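# Move one bottle from the cabinet onto the bench

## Task

Take a single bottle out of the cabinet and set it upright on the bench, leaving the remaining two bottles inside the cabinet.

## Robot and tools

Robot: two UR-type arms, left_arm and right_arm, each with a two-finger gripper (140 mm max opening) whose fingers can fold, each on its own carriage of a shared floor track running along y at x = 0. left_rail carries left_arm and is always the +y one; right_rail carries right_arm. These names do not match image sides. Each arm's base is at x = 0, y = its carriage's position_m, z = 0.04 m, facing +x.

Scene frame (used by results): fixed to the table, table top at z = 0, +z up, +x the direction the arms face, +y to their left, y = 0 at mid-track. The table starts at x = 0.17 m. end_effector_position (m) is the point between the closed pads; fingertips stick out about 33 mm past it at gaps up to 40 mm, 9 mm when fully open. Gripper axes: fingers point along its +z, close along its y.

execute_actions(actions, cameras): runs actions in sequence. An action may hold "rows", "steps", "until", and device commands. rows: up to 15 rows, each applied for one control step (1/30 s). Every row has 18 numbers in [-1, 1], always for both arms: left dx, dy, dz, rx, ry, rz, gripper position, force_limit, speed, then the same nine for the right arm. dx..rz are an offset (not a pose) from that arm's Hand target as it stood when the action began, expressed in the Hand target's own axes; every row counts from that same start, not from the prior row. 1.0 = 0.6 m or 180 degrees; rx, ry, rz form one rotation vector. Sending six zeros re-commands the current Hand target. Orientation is clipped to within 32 degrees of the measured one each step. steps: 1 to 450, default 15, at least one per row; after the last row the arms keep heading to that row's target. For gentle motion ramp the offset by about 0.01 per row. until: ends the action when rail conditions hold, e.g. {"left_rail": {"position_status": ["!=", "moving"]}} or {"all": {"status": "ended"}}; numbers need a comparison (=, !=, <, <=, >, >=).

Gripper numbers: position +1 fully open, about -0.8 pads touch, -1 closes until stopped. force_limit -1 to +1 (about 14 N to 58 N at slow close; faster closes grip harder). speed -1 to +1 (about 30 to 250 mm/s). Both start at +1. To leave a gripper unchanged resend its last three numbers; 0 is a real command. After closing, check object_status = 2 (gripping); 0 moving, 1 stopped while opening, 3 at requested position or pads met. Grip with the fingertip quarter of the pads for a firm hold; deeper grips can fold fingers. position_measured is in counts (3 open, 230 pads meet).

Rails: {"left_rail": {"position_m": x}} (left -0.8 to 1.5 m, right -1.5 to 0.8 m), plus speed_m_s 0.01 to 1 and acceleration_factor 0.1 to 1; {"stop": true} brakes. These are absolute positions. After sending, wait with an until on position_status != moving. Keep carriages 0.78 m apart or more. Let a carriage arrive before targeting scene points with its arm. Out-of-range values reject the whole call.

move(target, speed, blend, stop_force, zero, blocking, cameras): straight-line gripper paths. target is one 18-number row or a list of up to 15 rows, all offsets from the current Hand targets, same layout and scale as rows. speed in m/s, 0.002 to 3.6 (default 0.25), one or per target. blend in m for corner rounding. stop_force 3 to 120 N ends an arm's path on contact; not reliable while the gripper rotates, and a light loose object can tip unfelt. zero true re-zeros first. blocking=false returns early (not with stop_force); then use wait or stop before other commands. Result adds a move: line (done, off_target, held, fault, etc.). Paths do not avoid obstacles; keep paths away from the arm's own base.

wait(seconds 0 to 10). stop() brakes a running move. zoom_image(camera, region [x0,y0,x1,y1], max 504x504 px) on cam_high, cam_front, cam_side, cam_left_wrist or cam_right_wrist. zero_wrist_force(arm). read_manual(section). finished_scene(scene 1 or 2) ends the scene permanently; the goal must persist without the robot.

Results: Hand target (base of next offsets), end-effector position/quaternion/velocities, joint positions (rail m, then six joints rad), joint torques, motor temperatures, wrist force/torque in the gripper's own axes, Tool commands, rail position_m, position_status (moving, done, contact_stop, time_out, stopped, stopped_with_arm, stopped_for_other_arm, stopped_for_other_carriage), position_answer (taken/not_taken). Cameras: cam_high, cam_low, cam_front, cam_side, cam_left_wrist, cam_right_wrist.

Avoid: dropping the bottle or releasing it while moving, letting anything leave the table (including onto track or metal strip), knocking the other two bottles, hitting the cabinet hard, contact between the arms, pressing past firm contacts (stiff arms fault at about 150 N force or joint torque limits 141 N m shoulder/elbow, 26.3 N m wrists), long stretched holds that heat motors (faults at 85 °C).

Each tool is called after "Emit:" as name([rows], argument=value, ...), one row to a line, values as JSON.

## Session

Emit:
execute_actions(actions=[])

Scene clock: 0.00 s.
left_arm: end_effector_position=(+0.3456, +1.0750, +0.5800) position_measured=3 object_status=3 end_effector_quat_wxyz=(+0.000, +0.000, +1.000, +0.000) | right_arm: end_effector_position=(+0.3456, -1.1180, +0.5800) position_measured=3 object_status=3 end_effector_quat_wxyz=(+0.000, +0.000, +1.000, +0.000)
Joint positions: left_arm=[1.048 -0.316 -1.725 0.971 -0.816 -1.571 -0.316] | right_arm=[-1.145 -0.316 -1.725 0.971 -0.816 -1.571 -0.316]
Joint velocities: within noise
Joint torques (N m): no reading
Motor temperatures (°C): left_arm=[29 31 33 36 38 36] | right_arm=[36 32 31 40 43 40]
Wrist force (N): no reading
Wrist torque (N m): no reading
Wrist force, peak (N): no reading
Hand target: left_arm +0.3456, +1.0750, +0.5800; +0.000, +0.000, +1.000, +0.000 | right_arm +0.3456, -1.1180, +0.5800; +0.000, +0.000, +1.000, +0.000
Tool commands: left_gripper/position=+1.0 left_gripper/force_limit=+1.0 left_gripper/speed=+1.0 right_gripper/position=+1.0 right_gripper/force_limit=+1.0 right_gripper/speed=+1.0
left_rail: position_m=1.048 position_status=done
right_rail: position_m=-1.145 position_status=done

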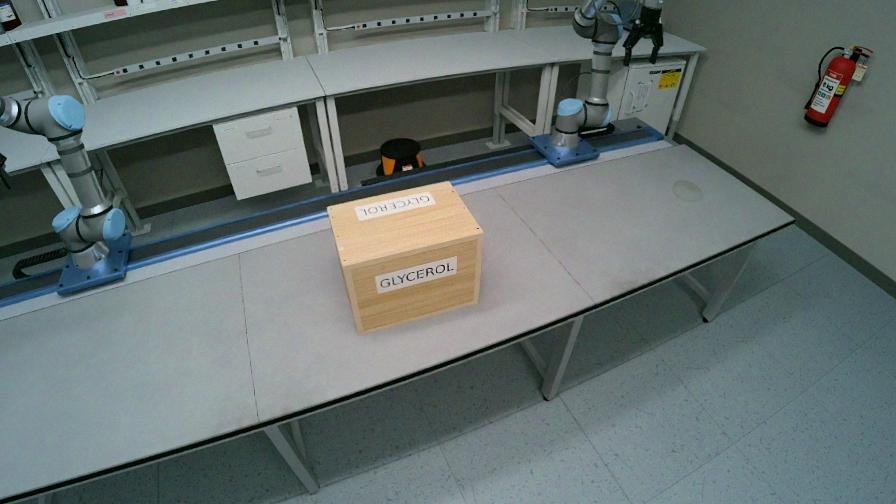

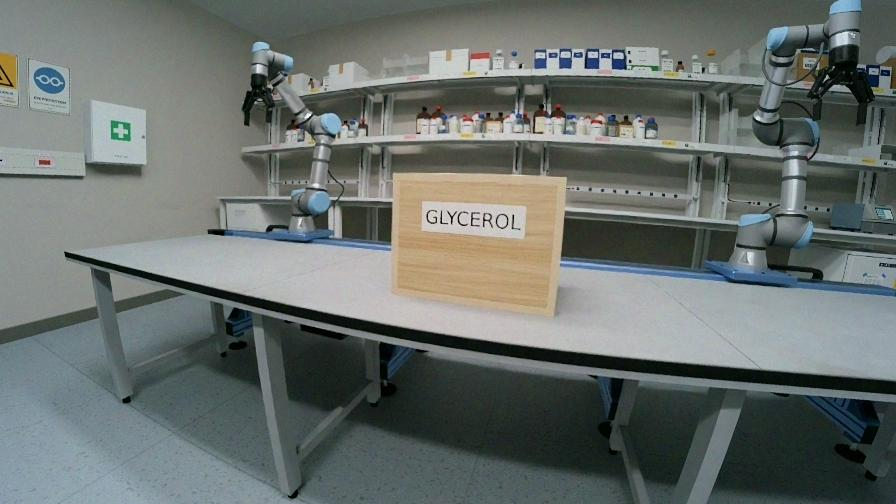

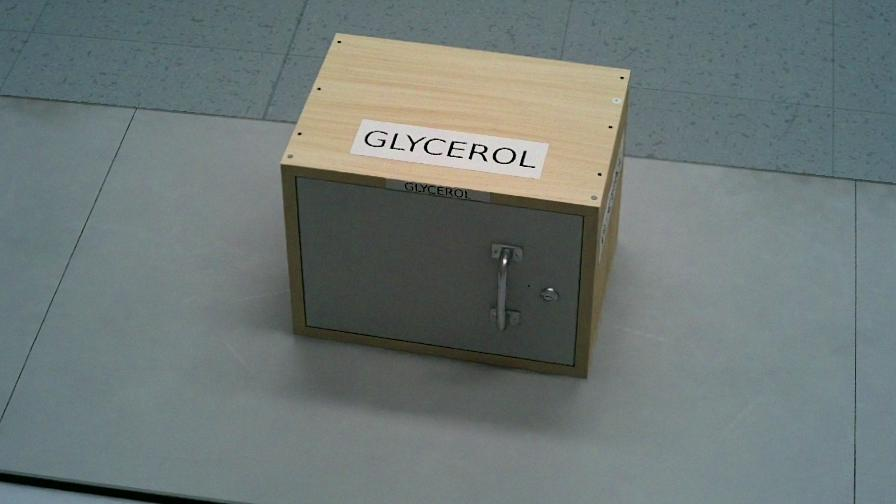

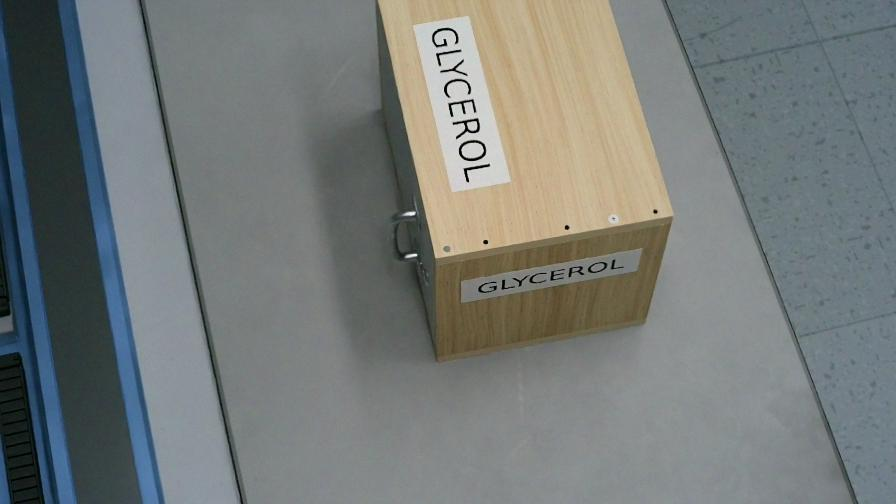

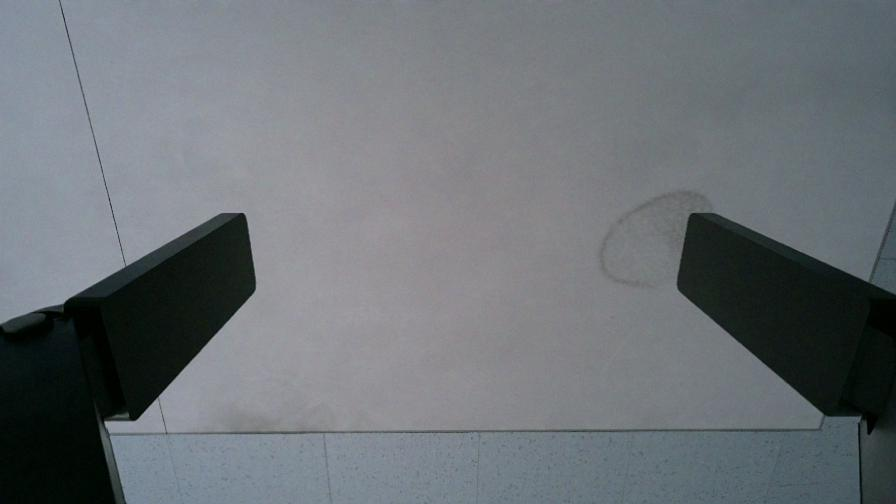

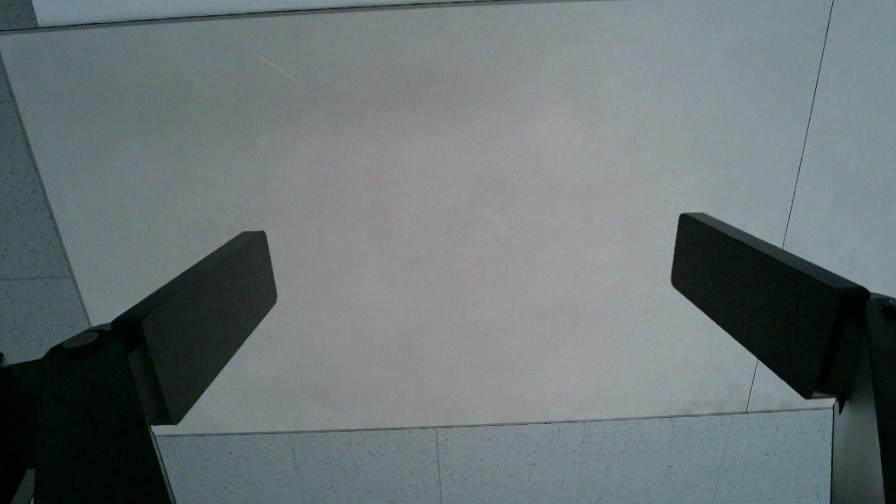

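Emit:
execute_actions([
  {"right_rail":{"position_m":-0.45},"steps":150,"until":{"right_rail":{"position_status":["!=","moving"]}}},
])

Emit:
move(target=[0,0,0,0,0,0,1,1,1,-0.132,0.56,0.2,0,0,0,0,0,1], cameras=["cam_right_wrist","cam_front","cam_side"])

Scene clock: 52.00 s.
left_arm: end_effector_position=(+0.3456, +1.0750, +0.5800) position_measured=3 object_status=3 end_effector_quat_wxyz=(+0.000, +0.000, +1.000, +0.000) | right_arm: end_effector_position=(+0.3456, -0.4228, +0.5800) position_measured=3 object_status=3 end_effector_quat_wxyz=(+0.000, +0.000, +1.000, +0.000)
Joint positions: left_arm=[1.048 -0.316 -1.725 0.971 -0.816 -1.571 -0.316] | right_arm=[-0.45 -0.316 -1.725 0.971 -0.816 -1.571 -0.316]
Joint torques (N m): left_arm=[-0.23 -15.17 -20.07 -2.7 -0.14 0.4] | right_arm=[1.06 -13.34 -20.03 -2.75 0.06 0.18]
Wrist force (N): left_arm=[0.1 -0.2 0.0] | right_arm=[-0.2 0.0 -0.2]
Wrist torque (N m): left_arm=[-0.03 -0.02 -0.01] | right_arm=[0.01 0.04 0.00]
Wrist force, peak (N): left_arm=[-0.3 -0.5 -0.4] | right_arm=[-0.1 -2.4 -0.1]
Hand target: left_arm +0.3456, +1.0750, +0.5800; +0.000, +0.000, +1.000, +0.000 | right_arm +0.3456, -0.4228, +0.5800; +0.000, +0.000, +1.000, +0.000
Tool commands: left_gripper/position=+1.0 left_gripper/force_limit=+1.0 left_gripper/speed=+1.0 right_gripper/position=+1.0 right_gripper/force_limit=+1.0 right_gripper/speed=+1.0
left_rail: position_m=1.048 position_status=done
right_rail: position_m=-0.450 position_status=done

Scene clock: 54.07 s.
left_arm: end_effector_position=(+0.3456, +1.0750, +0.5800) position_measured=3 object_status=3 end_effector_quat_wxyz=(+0.000, +0.000, +1.000, +0.000) | right_arm: end_effector_position=(+0.4248, -0.0868, +0.4600) position_measured=129 object_status=3 end_effector_quat_wxyz=(+0.000, +0.000, +1.000, +0.000)
Joint positions: left_arm=[1.048 -0.316 -1.725 0.971 -0.816 -1.571 -0.316] | right_arm=[-0.45 0.467 -1.378 0.982 -1.174 -1.571 0.467]
Joint torques (N m): left_arm=[0.88 -13.96 -20.87 -2.6 -0.1 0.4] | right_arm=[9.27 -19.91 -36.98 -0.81 -1.46 1.64]
Wrist force (N): left_arm=[0.2 -0.1 -0.1] | right_arm=[-0.3 0.0 -0.3]
Wrist torque (N m): left_arm=[-0.03 -0.04 0.00] | right_arm=[-0.02 0.08 -0.04]
Wrist force, peak (N): left_arm=[-0.1 -0.4 -0.4] | right_arm=[-0.5 1.9 0.7]
Hand target: left_arm +0.3456, +1.0750, +0.5800; +0.000, +0.000, +1.000, +0.000 | right_arm +0.4248, -0.0867, +0.4600; +0.000, +0.000, +1.000, +0.000
Off the commanded pose: left_arm 0.000 m, 0 deg | right_arm 0.000 m, 0 deg.
left_rail: position_m=1.048 position_status=done
right_rail: position_m=-0.450 position_status=done
move: done
camera_calibration:
cam_right_wrist: T_world_to_cam=[[0.0533894, 0.998536, 0.00865031, 0.0681621], [0.943032, -0.0532667, 0.32841, -0.554625], [0.32839, -0.00937607, -0.944496, 0.43371], [0, 0, 0, 1]] pos_world=[0.376965, -0.0935389, 0.591192]
Images, in order (width x height): cam_front 896x504, cam_side 896x504, cam_right_wrist 896x504.

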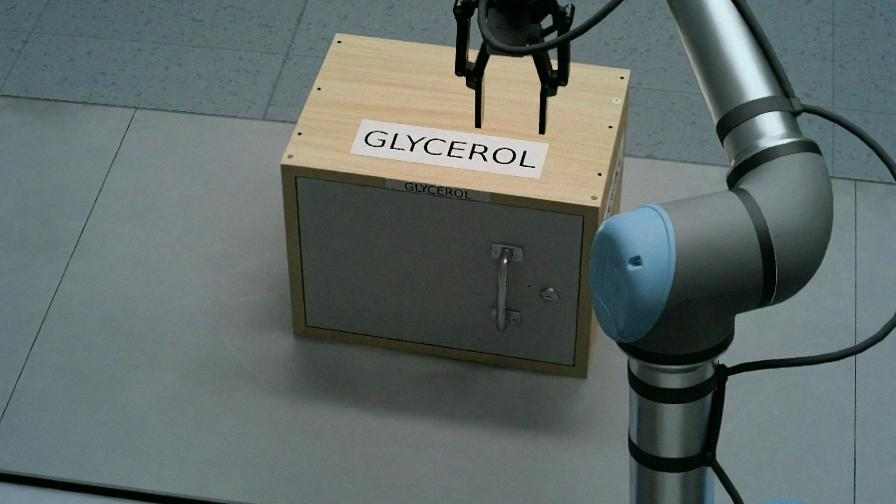

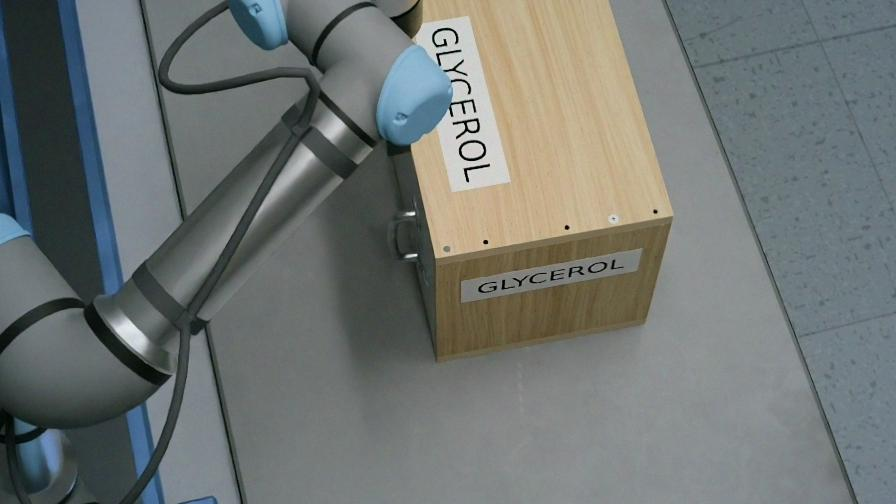

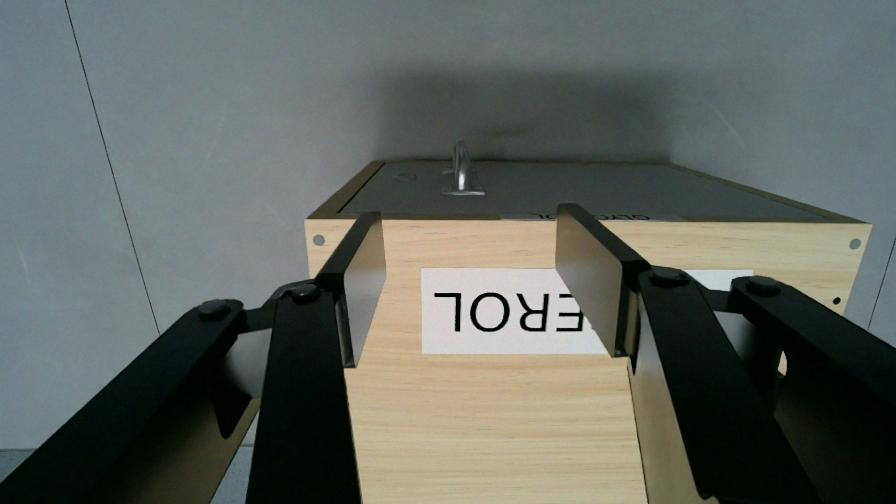

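Emit:
move(target=[0,0,0,0,0,0,1,1,1,0.008,0.003,0.413,0,0,0,0,0,1], stop_force=12, speed=0.15, cameras=["cam_right_wrist","cam_front","cam_side"])

Scene clock: 68.07 s.
left_arm: end_effector_position=(+0.3456, +1.0750, +0.5800) position_measured=3 object_status=3 end_effector_quat_wxyz=(+0.000, +0.000, +1.000, +0.000) | right_arm: end_effector_position=(+0.4200, -0.0850, +0.2122) position_measured=129 object_status=3 end_effector_quat_wxyz=(+0.000, +0.000, +1.000, +0.000)
Joint positions: left_arm=[1.048 -0.316 -1.725 0.971 -0.816 -1.571 -0.316] | right_arm=[-0.45 0.474 -1.426 1.683 -1.828 -1.571 0.474]
Joint torques (N m): left_arm=[0.72 -14.62 -20.84 -2.65 -0.28 0.32] | right_arm=[8.9 -18.99 -14.22 -4.65 1.92 1.65]
Wrist force (N): left_arm=[0.1 -0.2 -0.2] | right_arm=[-0.6 0.0 -0.3]
Wrist torque (N m): left_arm=[-0.04 -0.03 -0.01] | right_arm=[-0.04 0.13 -0.05]
Wrist force, peak (N): left_arm=[-0.1 -0.7 -0.5] | right_arm=[-0.2 -0.1 -1.5]
Hand target: left_arm +0.3456, +1.0750, +0.5800; +0.000, +0.000, +1.000, +0.000 | right_arm +0.4200, -0.0850, +0.2122; +0.000, +0.000, +1.000, +0.000
Off the commanded pose: left_arm 0.000 m, 0 deg | right_arm 0.000 m, 0 deg.
left_rail: position_m=1.048 position_status=done
right_rail: position_m=-0.450 position_status=done
move: done
camera_calibration:
cam_right_wrist: T_world_to_cam=[[0.0532954, 0.998542, 0.00861702, 0.0688111], [0.943038, -0.053167, 0.328411, -0.468616], [0.32839, -0.00937658, -0.944496, 0.201257], [0, 0, 0, 1]] pos_world=[0.372164, -0.0917385, 0.343392]
Images, in order (width x height): cam_front 896x504, cam_side 896x504, cam_right_wrist 896x504.

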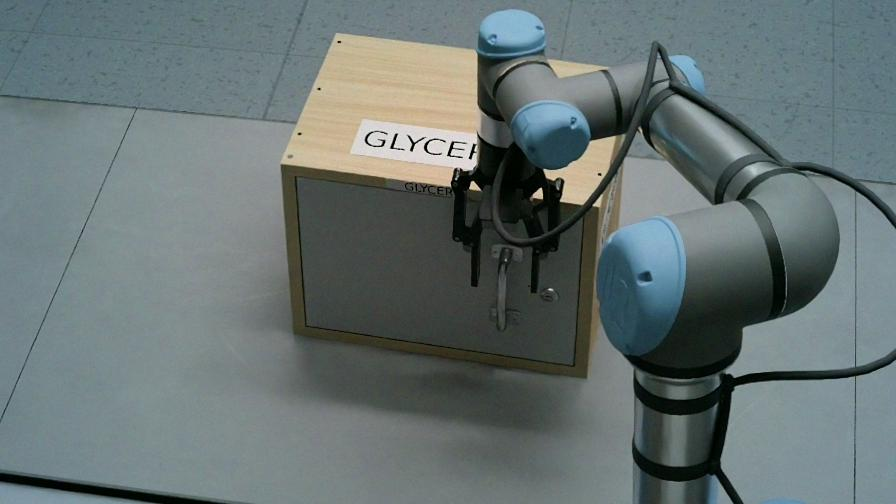

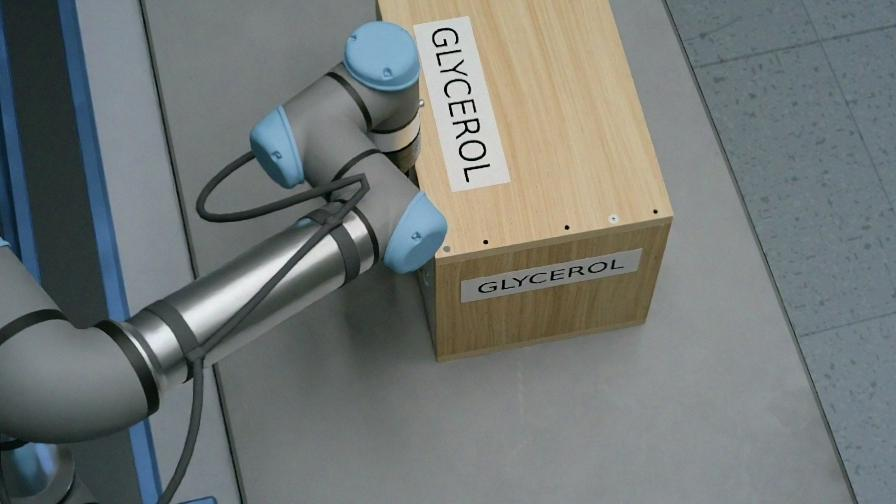

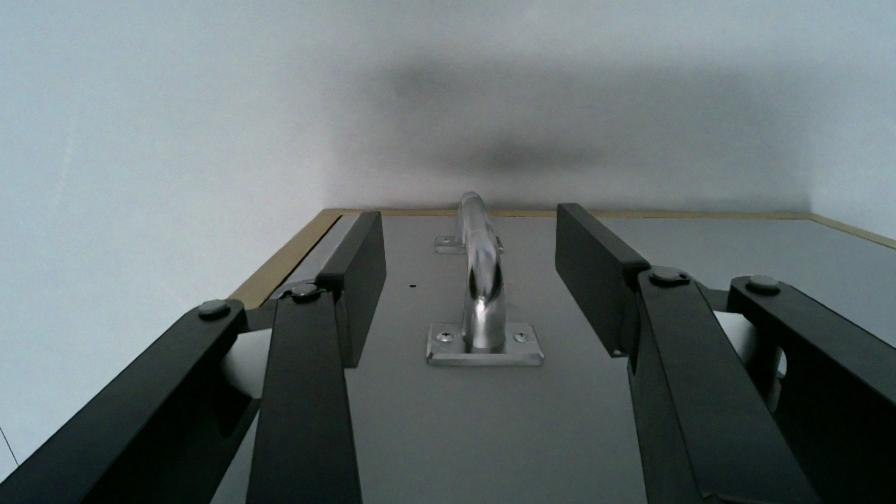

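Emit:
execute_actions([
  {"rows":[[0,0,0,0,0,0,1,1,1,0,0,0,0,0,0,-1,-0.3,-1]],"steps":75},
], cameras=["cam_right_wrist"])

Scene clock: 79.17 s.
left_arm: end_effector_position=(+0.3456, +1.0750, +0.5800) position_measured=3 object_status=3 end_effector_quat_wxyz=(+0.000, +0.000, +1.000, +0.000) | right_arm: end_effector_position=(+0.4200, -0.0850, +0.2122) position_measured=213 object_status=2 end_effector_quat_wxyz=(+0.000, +0.000, +1.000, +0.000)
Joint positions: left_arm=[1.048 -0.316 -1.725 0.971 -0.816 -1.571 -0.316] | right_arm=[-0.45 0.474 -1.426 1.683 -1.828 -1.571 0.474]
Joint torques (N m): left_arm=[0.77 -14.26 -20.11 -2.75 -0.35 0.58] | right_arm=[-12.69 -24.61 -14.13 2.67 -3.35 0.86]
Wrist force (N): left_arm=[-0.1 -0.2 0.0] | right_arm=[-5.1 10.3 -5.5]
Wrist torque (N m): left_arm=[-0.03 0.03 0.00] | right_arm=[-0.65 0.08 0.11]
Wrist force, peak (N): left_arm=[-0.4 -0.4 -0.3] | right_arm=[-5.2 13.3 0.1]
Hand target: left_arm +0.3456, +1.0750, +0.5800; +0.000, +0.000, +1.000, +0.000 | right_arm +0.4200, -0.0850, +0.2122; +0.000, +0.000, +1.000, +0.000
Off the commanded pose: left_arm 0.000 m, 0 deg | right_arm 0.000 m, 0 deg.
left_rail: position_m=1.048 position_status=done
right_rail: position_m=-0.450 position_status=done
camera_calibration:
cam_right_wrist: T_world_to_cam=[[0.0532954, 0.998542, 0.00861702, 0.0688111], [0.943038, -0.053167, 0.328411, -0.468616], [0.32839, -0.00937658, -0.944496, 0.201257], [0, 0, 0, 1]] pos_world=[0.372164, -0.0917385, 0.343392]
Images, in order (width x height): cam_right_wrist 896x504.

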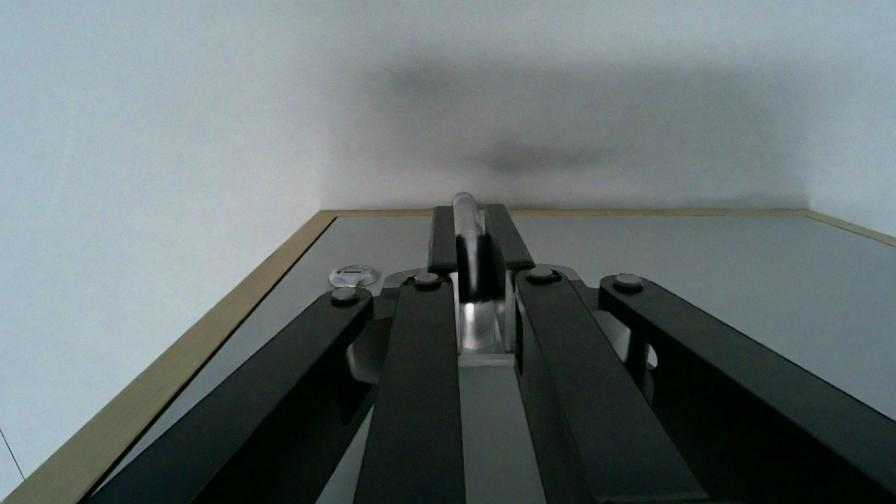

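Emit:
move([
  [0,0,0,0,0,0,1,1,1,0.0385,0.0078,0,0,0,0.0278,-1,-0.3,-1],
  [0,0,0,0,0,0,1,1,1,0.1127,0.0337,0,0,0,0.0833,-1,-0.3,-1],
], speed=0.1, blend=0.01, cameras=["cam_right_wrist","cam_front"])

Scene clock: 91.77 s.
left_arm: end_effector_position=(+0.3456, +1.0750, +0.5800) position_measured=3 object_status=3 end_effector_quat_wxyz=(+0.000, +0.000, +1.000, +0.000) | right_arm: end_effector_position=(+0.3524, -0.0647, +0.2122) position_measured=213 object_status=2 end_effector_quat_wxyz=(+0.000, +0.130, +0.991, +0.000)
Joint positions: left_arm=[1.048 -0.316 -1.725 0.971 -0.816 -1.571 -0.316] | right_arm=[-0.45 0.572 -1.508 1.774 -1.837 -1.571 0.833]
Joint torques (N m): left_arm=[0.82 -13.89 -19.7 -2.66 -0.44 0.69] | right_arm=[8.19 -45.18 -8.98 -0.68 -2.78 1.48]
Wrist force (N): left_arm=[-0.1 -0.3 -0.1] | right_arm=[-5.7 10.4 1.4]
Wrist torque (N m): left_arm=[-0.06 0.01 0.00] | right_arm=[-0.59 0.23 0.08]
Wrist force, peak (N): left_arm=[0.5 -0.4 0.0] | right_arm=[-1.8 -16.1 -9.3]
Hand target: left_arm +0.3456, +1.0750, +0.5800; +0.000, +0.000, +1.000, +0.000 | right_arm +0.3524, -0.0647, +0.2122; +0.000, +0.130, +0.991, +0.000
Off the commanded pose: left_arm 0.000 m, 0 deg | right_arm 0.000 m, 0 deg.
left_rail: position_m=1.048 position_status=done
right_rail: position_m=-0.450 position_status=done
move: done
camera_calibration:
cam_right_wrist: T_world_to_cam=[[0.309807, 0.950759, 0.00874257, -0.0413765], [0.897165, -0.295363, 0.328415, -0.403358], [0.314826, -0.0939018, -0.944493, 0.222936], [0, 0, 0, 1]] pos_world=[0.304512, -0.0588641, 0.343392]
Images, in order (width x height): cam_front 896x504, cam_right_wrist 896x504.

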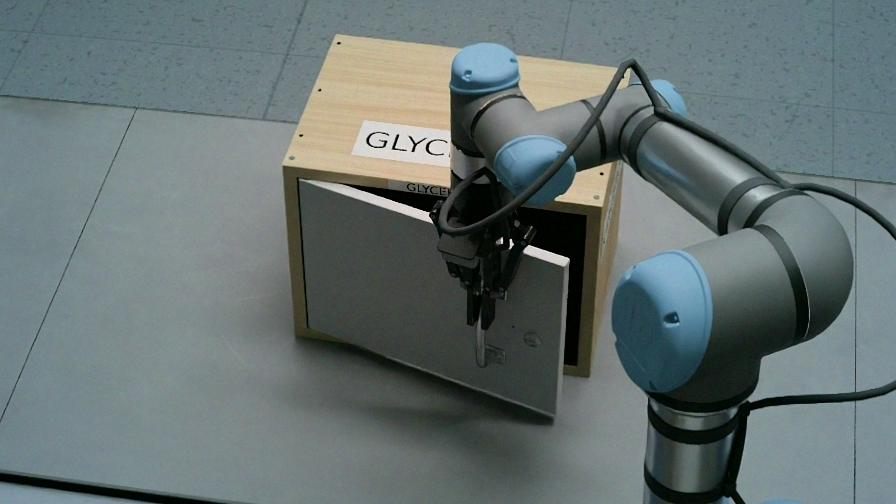

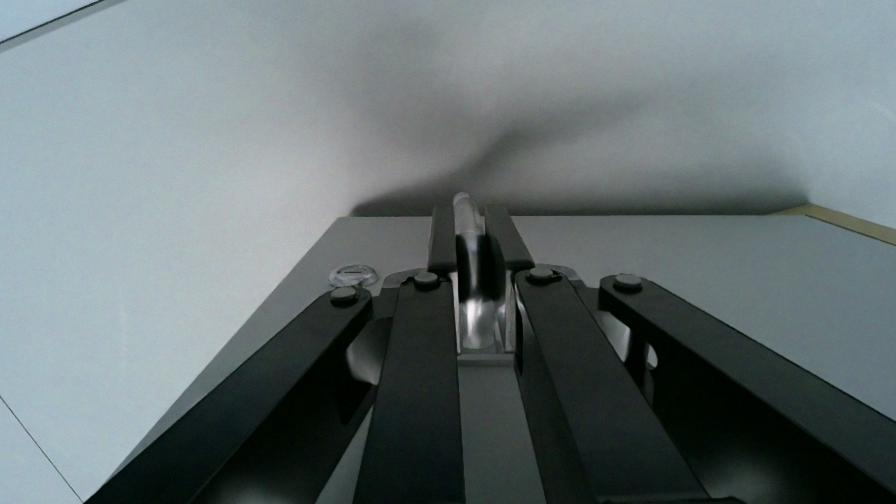

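Emit:
move([
  [0,0,0,0,0,0,1,1,1,0.1127,0.0337,0,0,0,0.0833,-1,-0.3,-1],
  [0,0,0,0,0,0,1,1,1,0.2128,0.0955,0,0,0,0.1667,-1,-0.3,-1],
  [0,0,0,0,0,0,1,1,1,0.2937,0.181,0,0,0,0.25,-1,-0.3,-1],
  [0,0,0,0,0,0,1,1,1,0.3495,0.2845,0,0,0,0.3333,-1,-0.3,-1],
  [0,0,0,0,0,0,1,1,1,0.371,0.3602,0,0,0,0.3889,-1,-0.3,-1],
], speed=0.12, blend=0.01, cameras=["cam_right_wrist","cam_front"])

Emit:
execute_actions([
  {"rows":[[0,0,0,0,0,0,1,1,1,0,0,0,0,0,0,0.1,-0.3,-0.6]],"steps":45},
])

Emit:
move(target=[0,0,0,0,0,0,1,1,1,0,0,-0.5,0,0,0,0.1,-0.3,-0.6], speed=0.3, cameras=["cam_front","cam_side","cam_right_wrist","cam_high"])

Scene clock: 113.73 s.
left_arm: end_effector_position=(+0.3456, +1.0750, +0.5800) position_measured=3 object_status=3 end_effector_quat_wxyz=(+0.000, +0.000, +1.000, +0.000) | right_arm: end_effector_position=(+0.1933, +0.2016, +0.2122) position_measured=213 object_status=2 end_effector_quat_wxyz=(+0.000, +0.676, +0.737, +0.000)
Joint positions: left_arm=[1.048 -0.316 -1.725 0.971 -0.816 -1.571 -0.316] | right_arm=[-0.45 1.085 -1.134 1.298 -1.735 -1.571 2.568]
Joint torques (N m): left_arm=[0.13 -14.5 -20.12 -2.7 -0.63 0.91] | right_arm=[9.19 -22.16 -31.84 0.19 -0.93 1.67]
Wrist force (N): left_arm=[-0.6 -0.2 -0.3] | right_arm=[-4.3 -0.7 -15.4]
Wrist torque (N m): left_arm=[-0.04 0.13 0.00] | right_arm=[-0.27 0.43 0.00]
Wrist force, peak (N): left_arm=[0.5 -0.4 -0.3] | right_arm=[-2.8 -8.9 -18.9]
Hand target: left_arm +0.3456, +1.0750, +0.5800; +0.000, +0.000, +1.000, +0.000 | right_arm +0.1933, +0.2016, +0.2122; +0.000, +0.676, +0.737, +0.000
Off the commanded pose: left_arm 0.000 m, 0 deg | right_arm 0.000 m, 0 deg.
left_rail: position_m=1.048 position_status=done
right_rail: position_m=-0.450 position_status=done
move: done
camera_calibration:
cam_right_wrist: T_world_to_cam=[[0.999385, 0.0339934, 0.00862477, -0.193701], [0.0292775, -0.944072, 0.328436, 0.116569], [0.0193071, -0.327981, -0.944487, 0.402342], [0, 0, 0, 1]] pos_world=[0.182401, 0.248595, 0.343392]
Images, in order (width x height): cam_front 896x504, cam_right_wrist 896x504.

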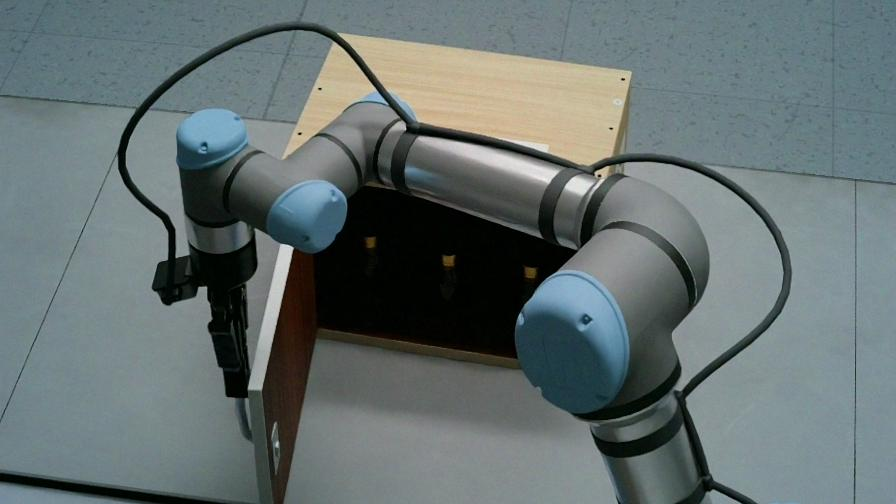

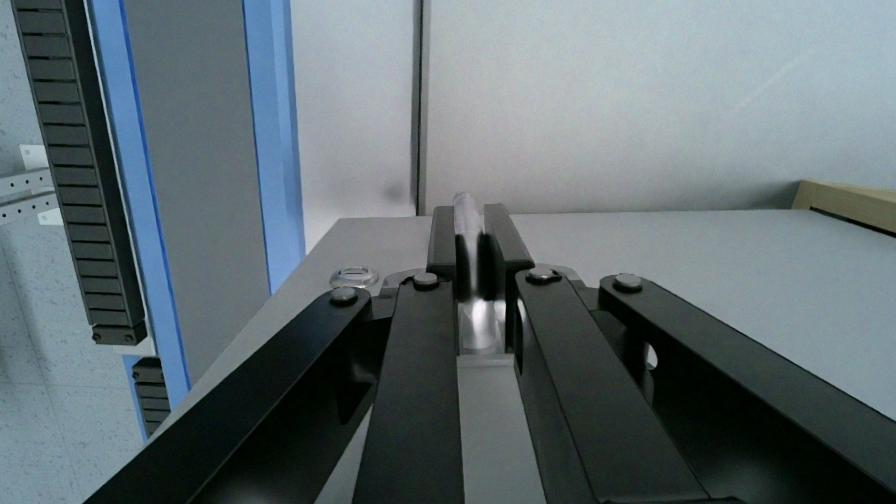

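Scene clock: 115.43 s.
left_arm: end_effector_position=(+0.3456, +1.0750, +0.5800) position_measured=3 object_status=3 end_effector_quat_wxyz=(+0.000, +0.000, +1.000, +0.000) | right_arm: end_effector_position=(+0.1933, +0.2016, +0.2122) position_measured=117 object_status=3 end_effector_quat_wxyz=(+0.000, +0.676, +0.737, +0.000)
Joint positions: left_arm=[1.048 -0.316 -1.725 0.971 -0.816 -1.571 -0.316] | right_arm=[-0.45 1.085 -1.134 1.298 -1.735 -1.571 2.569]
Joint torques (N m): left_arm=[0.68 -14.17 -19.95 -2.89 -0.69 0.73] | right_arm=[4.4 -62.16 -33.82 -4.79 1.3 1.78]
Wrist force (N): left_arm=[0.1 0.0 -0.2] | right_arm=[-1.4 -0.2 0.1]
Wrist torque (N m): left_arm=[0.00 -0.03 0.00] | right_arm=[-0.04 0.34 -0.08]
Wrist force, peak (N): left_arm=[-0.5 0.1 -0.2] | right_arm=[-4.4 -1.0 -15.3]
Hand target: left_arm +0.3456, +1.0750, +0.5800; +0.000, +0.000, +1.000, +0.000 | right_arm +0.1933, +0.2016, +0.2122; +0.000, +0.676, +0.737, +0.000
Off the commanded pose: left_arm 0.000 m, 0 deg | right_arm 0.000 m, 0 deg.
left_rail: position_m=1.048 position_status=done
right_rail: position_m=-0.450 position_status=done

Scene clock: 117.30 s.
left_arm: end_effector_position=(+0.3456, +1.0750, +0.5800) position_measured=3 object_status=3 end_effector_quat_wxyz=(+0.000, +0.000, +1.000, +0.000) | right_arm: end_effector_position=(+0.1930, +0.2008, +0.5112) position_measured=117 object_status=3 end_effector_quat_wxyz=(-0.015, +0.675, +0.737, +0.035)
Joint positions: left_arm=[1.048 -0.316 -1.725 0.971 -0.816 -1.571 -0.316] | right_arm=[-0.45 1.079 -0.862 0.035 -0.819 -1.559 2.563]
Joint torques (N m): left_arm=[0.46 -14.04 -20.56 -2.88 -0.78 0.78] | right_arm=[-10.48 -36.69 -31.92 -1.29 1.81 -1.16]
Wrist force (N): left_arm=[-0.2 -0.2 -0.3] | right_arm=[-1.1 -0.2 -0.1]
Wrist torque (N m): left_arm=[-0.03 0.05 0.00] | right_arm=[-0.04 0.28 0.10]
Wrist force, peak (N): left_arm=[0.1 -0.5 -0.6] | right_arm=[-1.3 -0.1 2.5]
Hand target: left_arm +0.3456, +1.0750, +0.5800; +0.000, +0.000, +1.000, +0.000 | right_arm +0.1933, +0.2016, +0.5122; +0.000, +0.676, +0.737, +0.000
Off the commanded pose: left_arm 0.000 m, 0 deg | right_arm 0.001 m, 4 deg.
left_rail: position_m=1.048 position_status=done
right_rail: position_m=-0.450 position_status=done
elbow stopped short (right arm): the move would have taken joint 4 (elbow) straighter than the controller allows.
move: off_target (right_arm)
camera_calibration:
cam_right_wrist: T_world_to_cam=[[0.998814, 0.0323761, 0.0363777, -0.209752], [0.0218061, -0.965265, 0.26036, 0.0580754], [0.0435436, -0.259258, -0.964826, 0.676448], [0, 0, 0, 1]] pos_world=[0.178782, 0.238223, 0.645164]
Images, in order (width x height): cam_high 896x504, cam_front 896x504, cam_side 896x504, cam_right_wrist 896x504.

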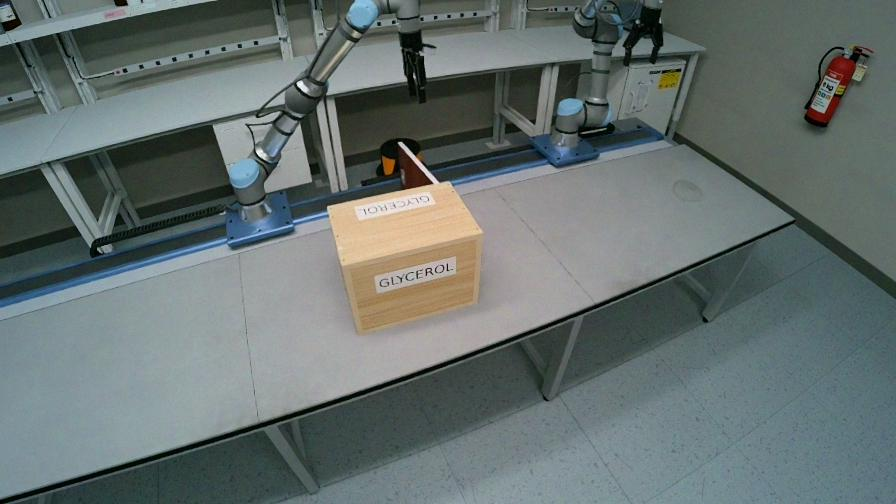

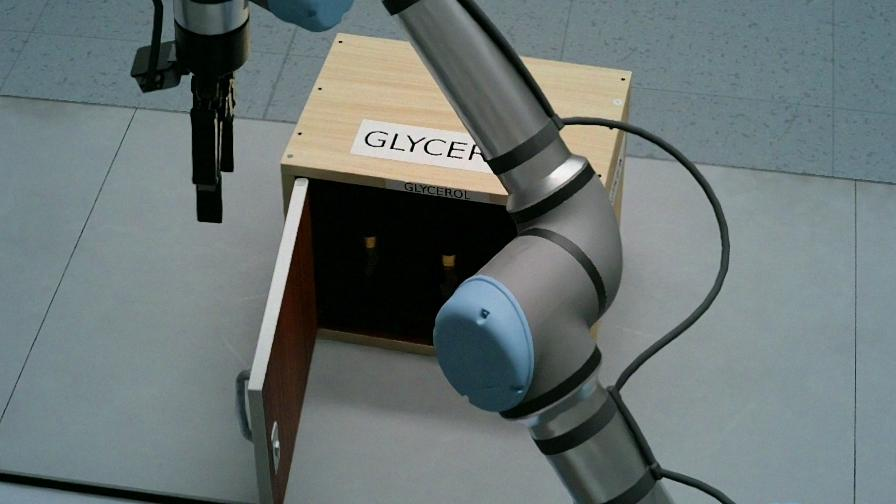

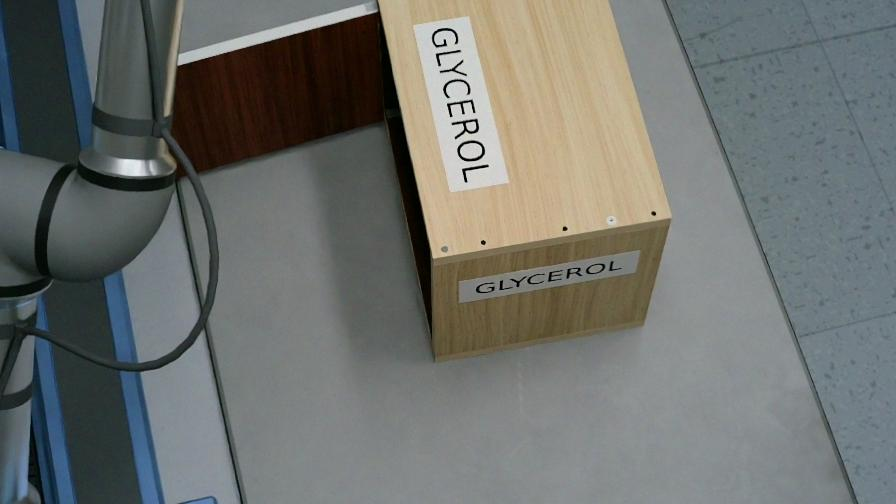

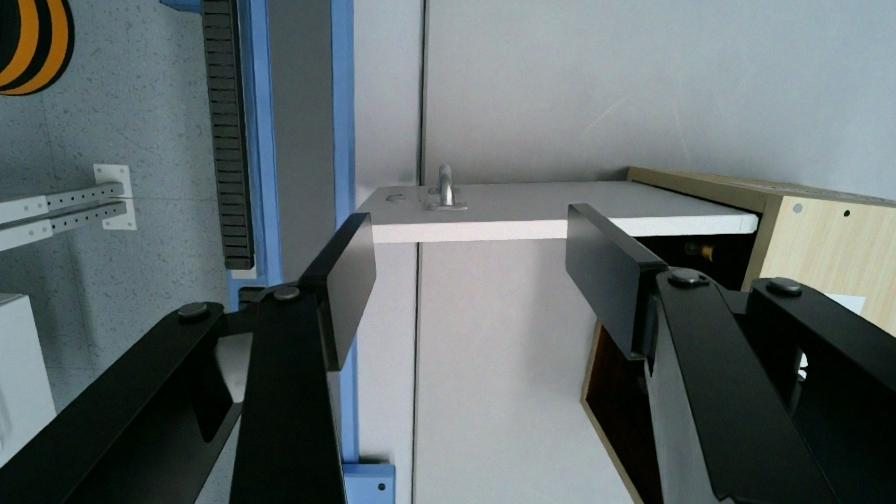

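Emit:
move(target=[0,0,0,0,0,0,1,1,1,-0.551,0.182,0.05,0,0,-0.4722,0.1,-0.3,-0.6], speed=0.5)

Emit:
zoom_image(camera="cam_front", region=[290, 170, 600, 380])

Scene clock: 148.13 s.
left_arm: end_effector_position=(+0.3456, +1.0750, +0.5800) position_measured=3 object_status=3 end_effector_quat_wxyz=(+0.000, +0.000, +1.000, +0.000) | right_arm: end_effector_position=(+0.3309, -0.1182, +0.4822) position_measured=117 object_status=3 end_effector_quat_wxyz=(+0.000, +0.000, +1.000, +0.000)
Joint positions: left_arm=[1.048 -0.316 -1.725 0.971 -0.816 -1.571 -0.316] | right_arm=[-0.45 0.498 -1.585 1.148 -1.134 -1.571 0.498]
Joint torques (N m): left_arm=[0.41 -14.32 -19.87 -2.82 -0.76 0.91] | right_arm=[-8.86 -39.73 -11.92 -4.66 1.84 -1.44]
Wrist force (N): left_arm=[0.5 0.3 -0.1] | right_arm=[-1.5 0.0 -0.4]
Wrist torque (N m): left_arm=[0.06 -0.11 0.00] | right_arm=[-0.03 0.33 0.15]
Wrist force, peak (N): left_arm=[0.2 -0.6 0.1] | right_arm=[-1.9 -1.4 0.3]
Hand target: left_arm +0.3456, +1.0750, +0.5800; +0.000, +0.000, +1.000, +0.000 | right_arm +0.3309, -0.1182, +0.4822; +0.000, +0.000, +1.000, +0.000
Off the commanded pose: left_arm 0.000 m, 0 deg | right_arm 0.000 m, 0 deg.
left_rail: position_m=1.048 position_status=done
right_rail: position_m=-0.450 position_status=done
move: done

Scaled by 1.626.
This view is cut from an older image: the scene may have changed since it was taken.

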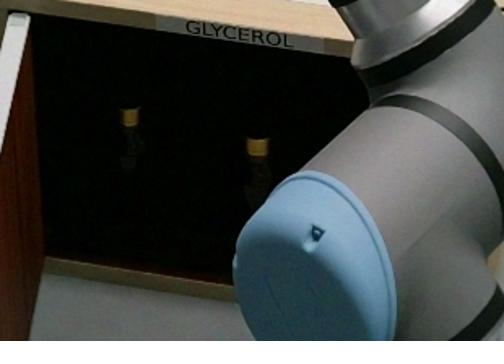

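Emit:
move([
  [0,0,0,0,0,0,1,1,1,0,0,0.05,0,-0.25,0,0.1,-0.3,-0.6],
  [0,0,0,0,0,0,1,1,1,-0.05,0.033,0.383,0,-0.5,0,0.1,-0.3,-0.6],
], speed=0.4, blend=0.05, cameras=["cam_front","cam_side","cam_right_wrist"])

Scene clock: 165.77 s.
left_arm: end_effector_position=(+0.3456, +1.0750, +0.5800) position_measured=3 object_status=3 end_effector_quat_wxyz=(+0.000, +0.000, +1.000, +0.000) | right_arm: end_effector_position=(+0.3609, -0.0984, +0.2524) position_measured=117 object_status=3 end_effector_quat_wxyz=(+0.707, +0.000, +0.707, +0.000)
Joint positions: left_arm=[1.048 -0.316 -1.725 0.971 -0.816 -1.571 -0.316] | right_arm=[-0.45 1.045 -0.913 2.306 -4.535 -2.616 0]
Joint torques (N m): left_arm=[0.73 -14.86 -20.53 -2.9 -0.8 1.1] | right_arm=[-10.31 -22.04 -18.39 -3.22 1.84 -1.14]
Wrist force (N): left_arm=[0.4 -0.2 -0.1] | right_arm=[-2.9 -3.3 -1.2]
Wrist torque (N m): left_arm=[-0.03 -0.10 0.00] | right_arm=[-0.58 0.65 0.42]
Wrist force, peak (N): left_arm=[0.3 -0.6 -0.3] | right_arm=[-2.8 -3.7 -1.1]
Hand target: left_arm +0.3456, +1.0750, +0.5800; +0.000, +0.000, +1.000, +0.000 | right_arm +0.3609, -0.0984, +0.2524; +0.707, +0.000, +0.707, +0.000
Off the commanded pose: left_arm 0.000 m, 0 deg | right_arm 0.000 m, 0 deg.
left_rail: position_m=1.048 position_status=done
right_rail: position_m=-0.450 position_status=done
move: done
camera_calibration:
cam_right_wrist: T_world_to_cam=[[-0.00864547, 0.998536, 0.0533916, 0.0960436], [-0.328321, -0.0532681, 0.943063, -0.123194], [0.944527, -0.00937635, 0.328301, -0.285143], [0, 0, 0, 1]] pos_world=[0.229708, -0.105139, 0.204664]
Images, in order (width x height): cam_front 896x504, cam_side 896x504, cam_right_wrist 896x504.

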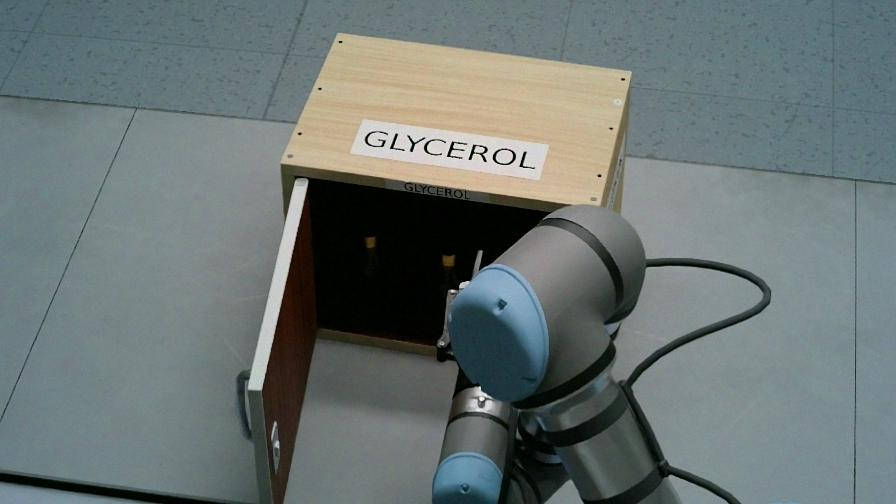

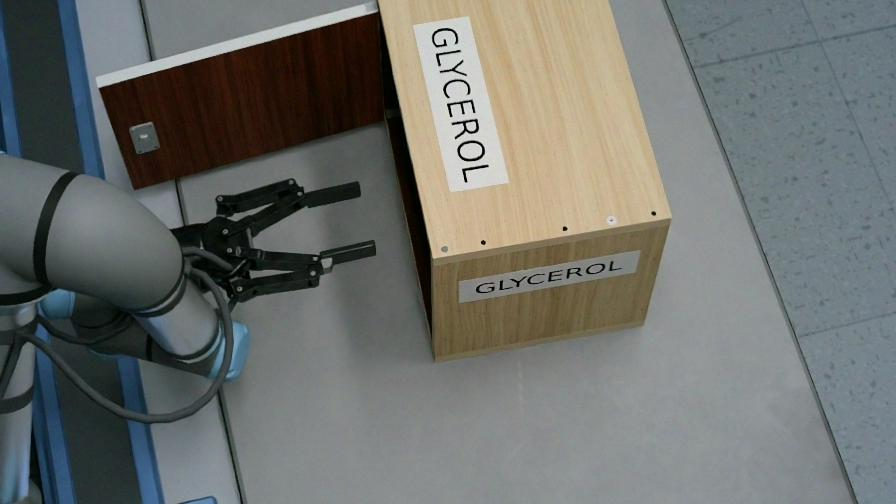

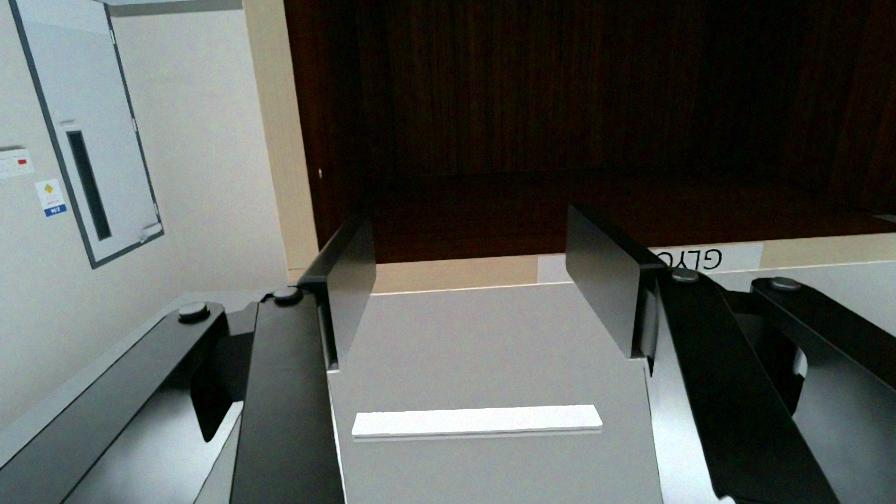

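Emit:
move([
  [0,0,0,0,0,0,1,1,1,0,0,0,0,0,0.5,0.1,-0.3,-0.6],
  [0,0,0,0,0,0,1,1,1,0,0,0,0,0,0.999,0.1,-0.3,-0.6],
], speed=0.8, blend=0.05, cameras=["cam_front","cam_right_wrist"])

Emit:
zoom_image(camera="cam_right_wrist", region=[200, 100, 700, 380])

Scene clock: 175.37 s.
left_arm: end_effector_position=(+0.3456, +1.0750, +0.5800) position_measured=3 object_status=3 end_effector_quat_wxyz=(+0.000, +0.000, +1.000, +0.000) | right_arm: end_effector_position=(+0.3609, -0.0984, +0.2524) position_measured=117 object_status=3 end_effector_quat_wxyz=(+0.707, +0.005, +0.707, +0.005)
Joint positions: left_arm=[1.048 -0.316 -1.725 0.971 -0.816 -1.571 -0.316] | right_arm=[-0.45 1.045 -0.912 2.306 -4.536 -2.616 0.014]
Joint torques (N m): left_arm=[0.26 -14.72 -20.43 -3.08 -0.95 0.96] | right_arm=[-9.08 -49.65 6.95 -0.45 1.72 -1.39]
Wrist force (N): left_arm=[0.2 -0.3 0.1] | right_arm=[-2.5 -3.5 -1.3]
Wrist torque (N m): left_arm=[-0.05 -0.05 0.00] | right_arm=[-0.61 0.56 0.42]
Wrist force, peak (N): left_arm=[-0.5 0.2 0.3] | right_arm=[-2.9 -3.7 -1.4]
Hand target: left_arm +0.3456, +1.0750, +0.5800; +0.000, +0.000, +1.000, +0.000 | right_arm +0.3609, -0.0984, +0.2524; +0.707, +0.005, +0.707, +0.005 (not the last commanded pose)
Off the commanded pose: left_arm 0.000 m, 0 deg | right_arm 0.000 m, 179 deg.
left_rail: position_m=1.048 position_status=done
right_rail: position_m=-0.450 position_status=done
move: held (right_arm; a check stopped the path); path passed 0 of 2 targets; limits=held
pose unreachable (right arm): on one or more control steps of this call, first in action 0 (counted from 0), this arm could not follow its commanded pose, so it was not sent that pose on those steps. It may still have moved: this result reports where it is.
cause: moving toward the commanded pose would bring two parts of the arm too close to each other (its gripper and another part of the arm, with joints 5 (wrist 1) to 7 (wrist 3) between them, 2 mm apart when it was first held).
camera_calibration:
cam_right_wrist: T_world_to_cam=[[-0.00869946, 0.997676, 0.0675766, 0.0924488], [-0.328576, -0.0666788, 0.942121, -0.124129], [0.944438, -0.0140081, 0.328392, -0.285555], [0, 0, 0, 1]] pos_world=[0.229707, -0.104511, 0.204471]
Images, in order (width x height): cam_front 896x504, cam_right_wrist 896x504.

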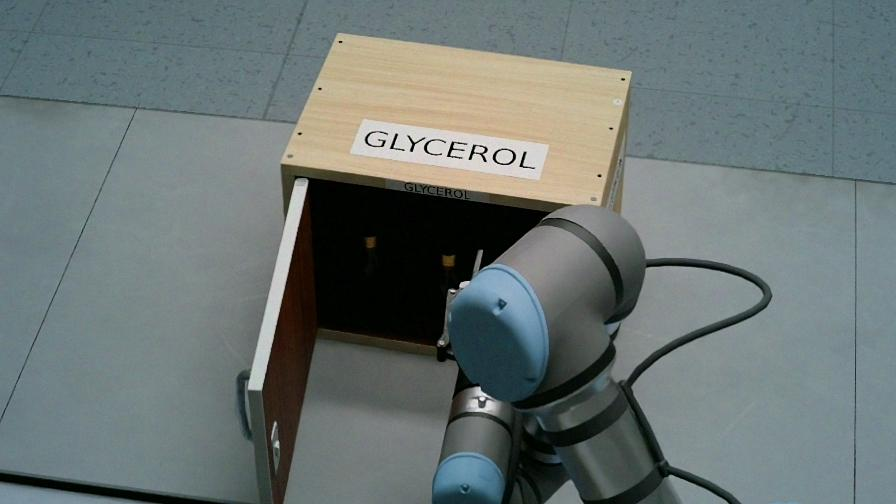

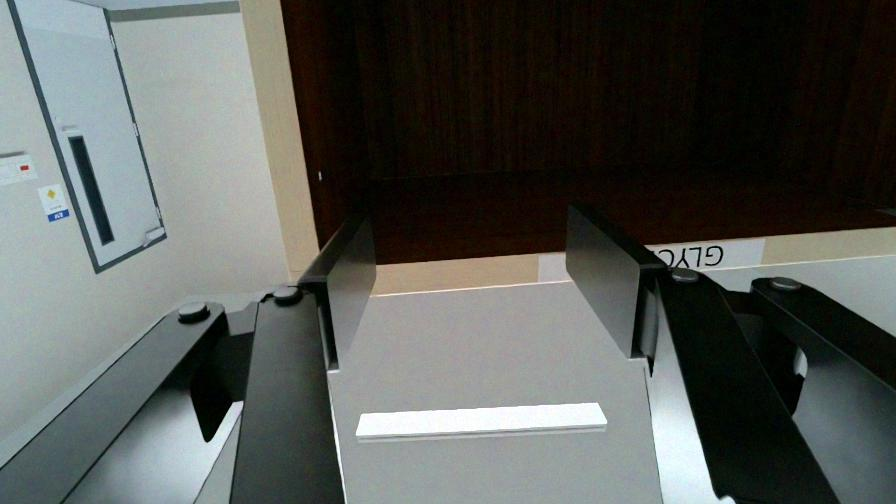

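Scaled by 1.008.

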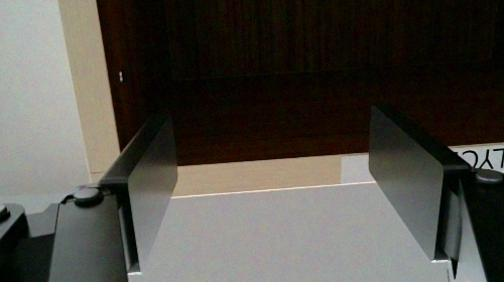

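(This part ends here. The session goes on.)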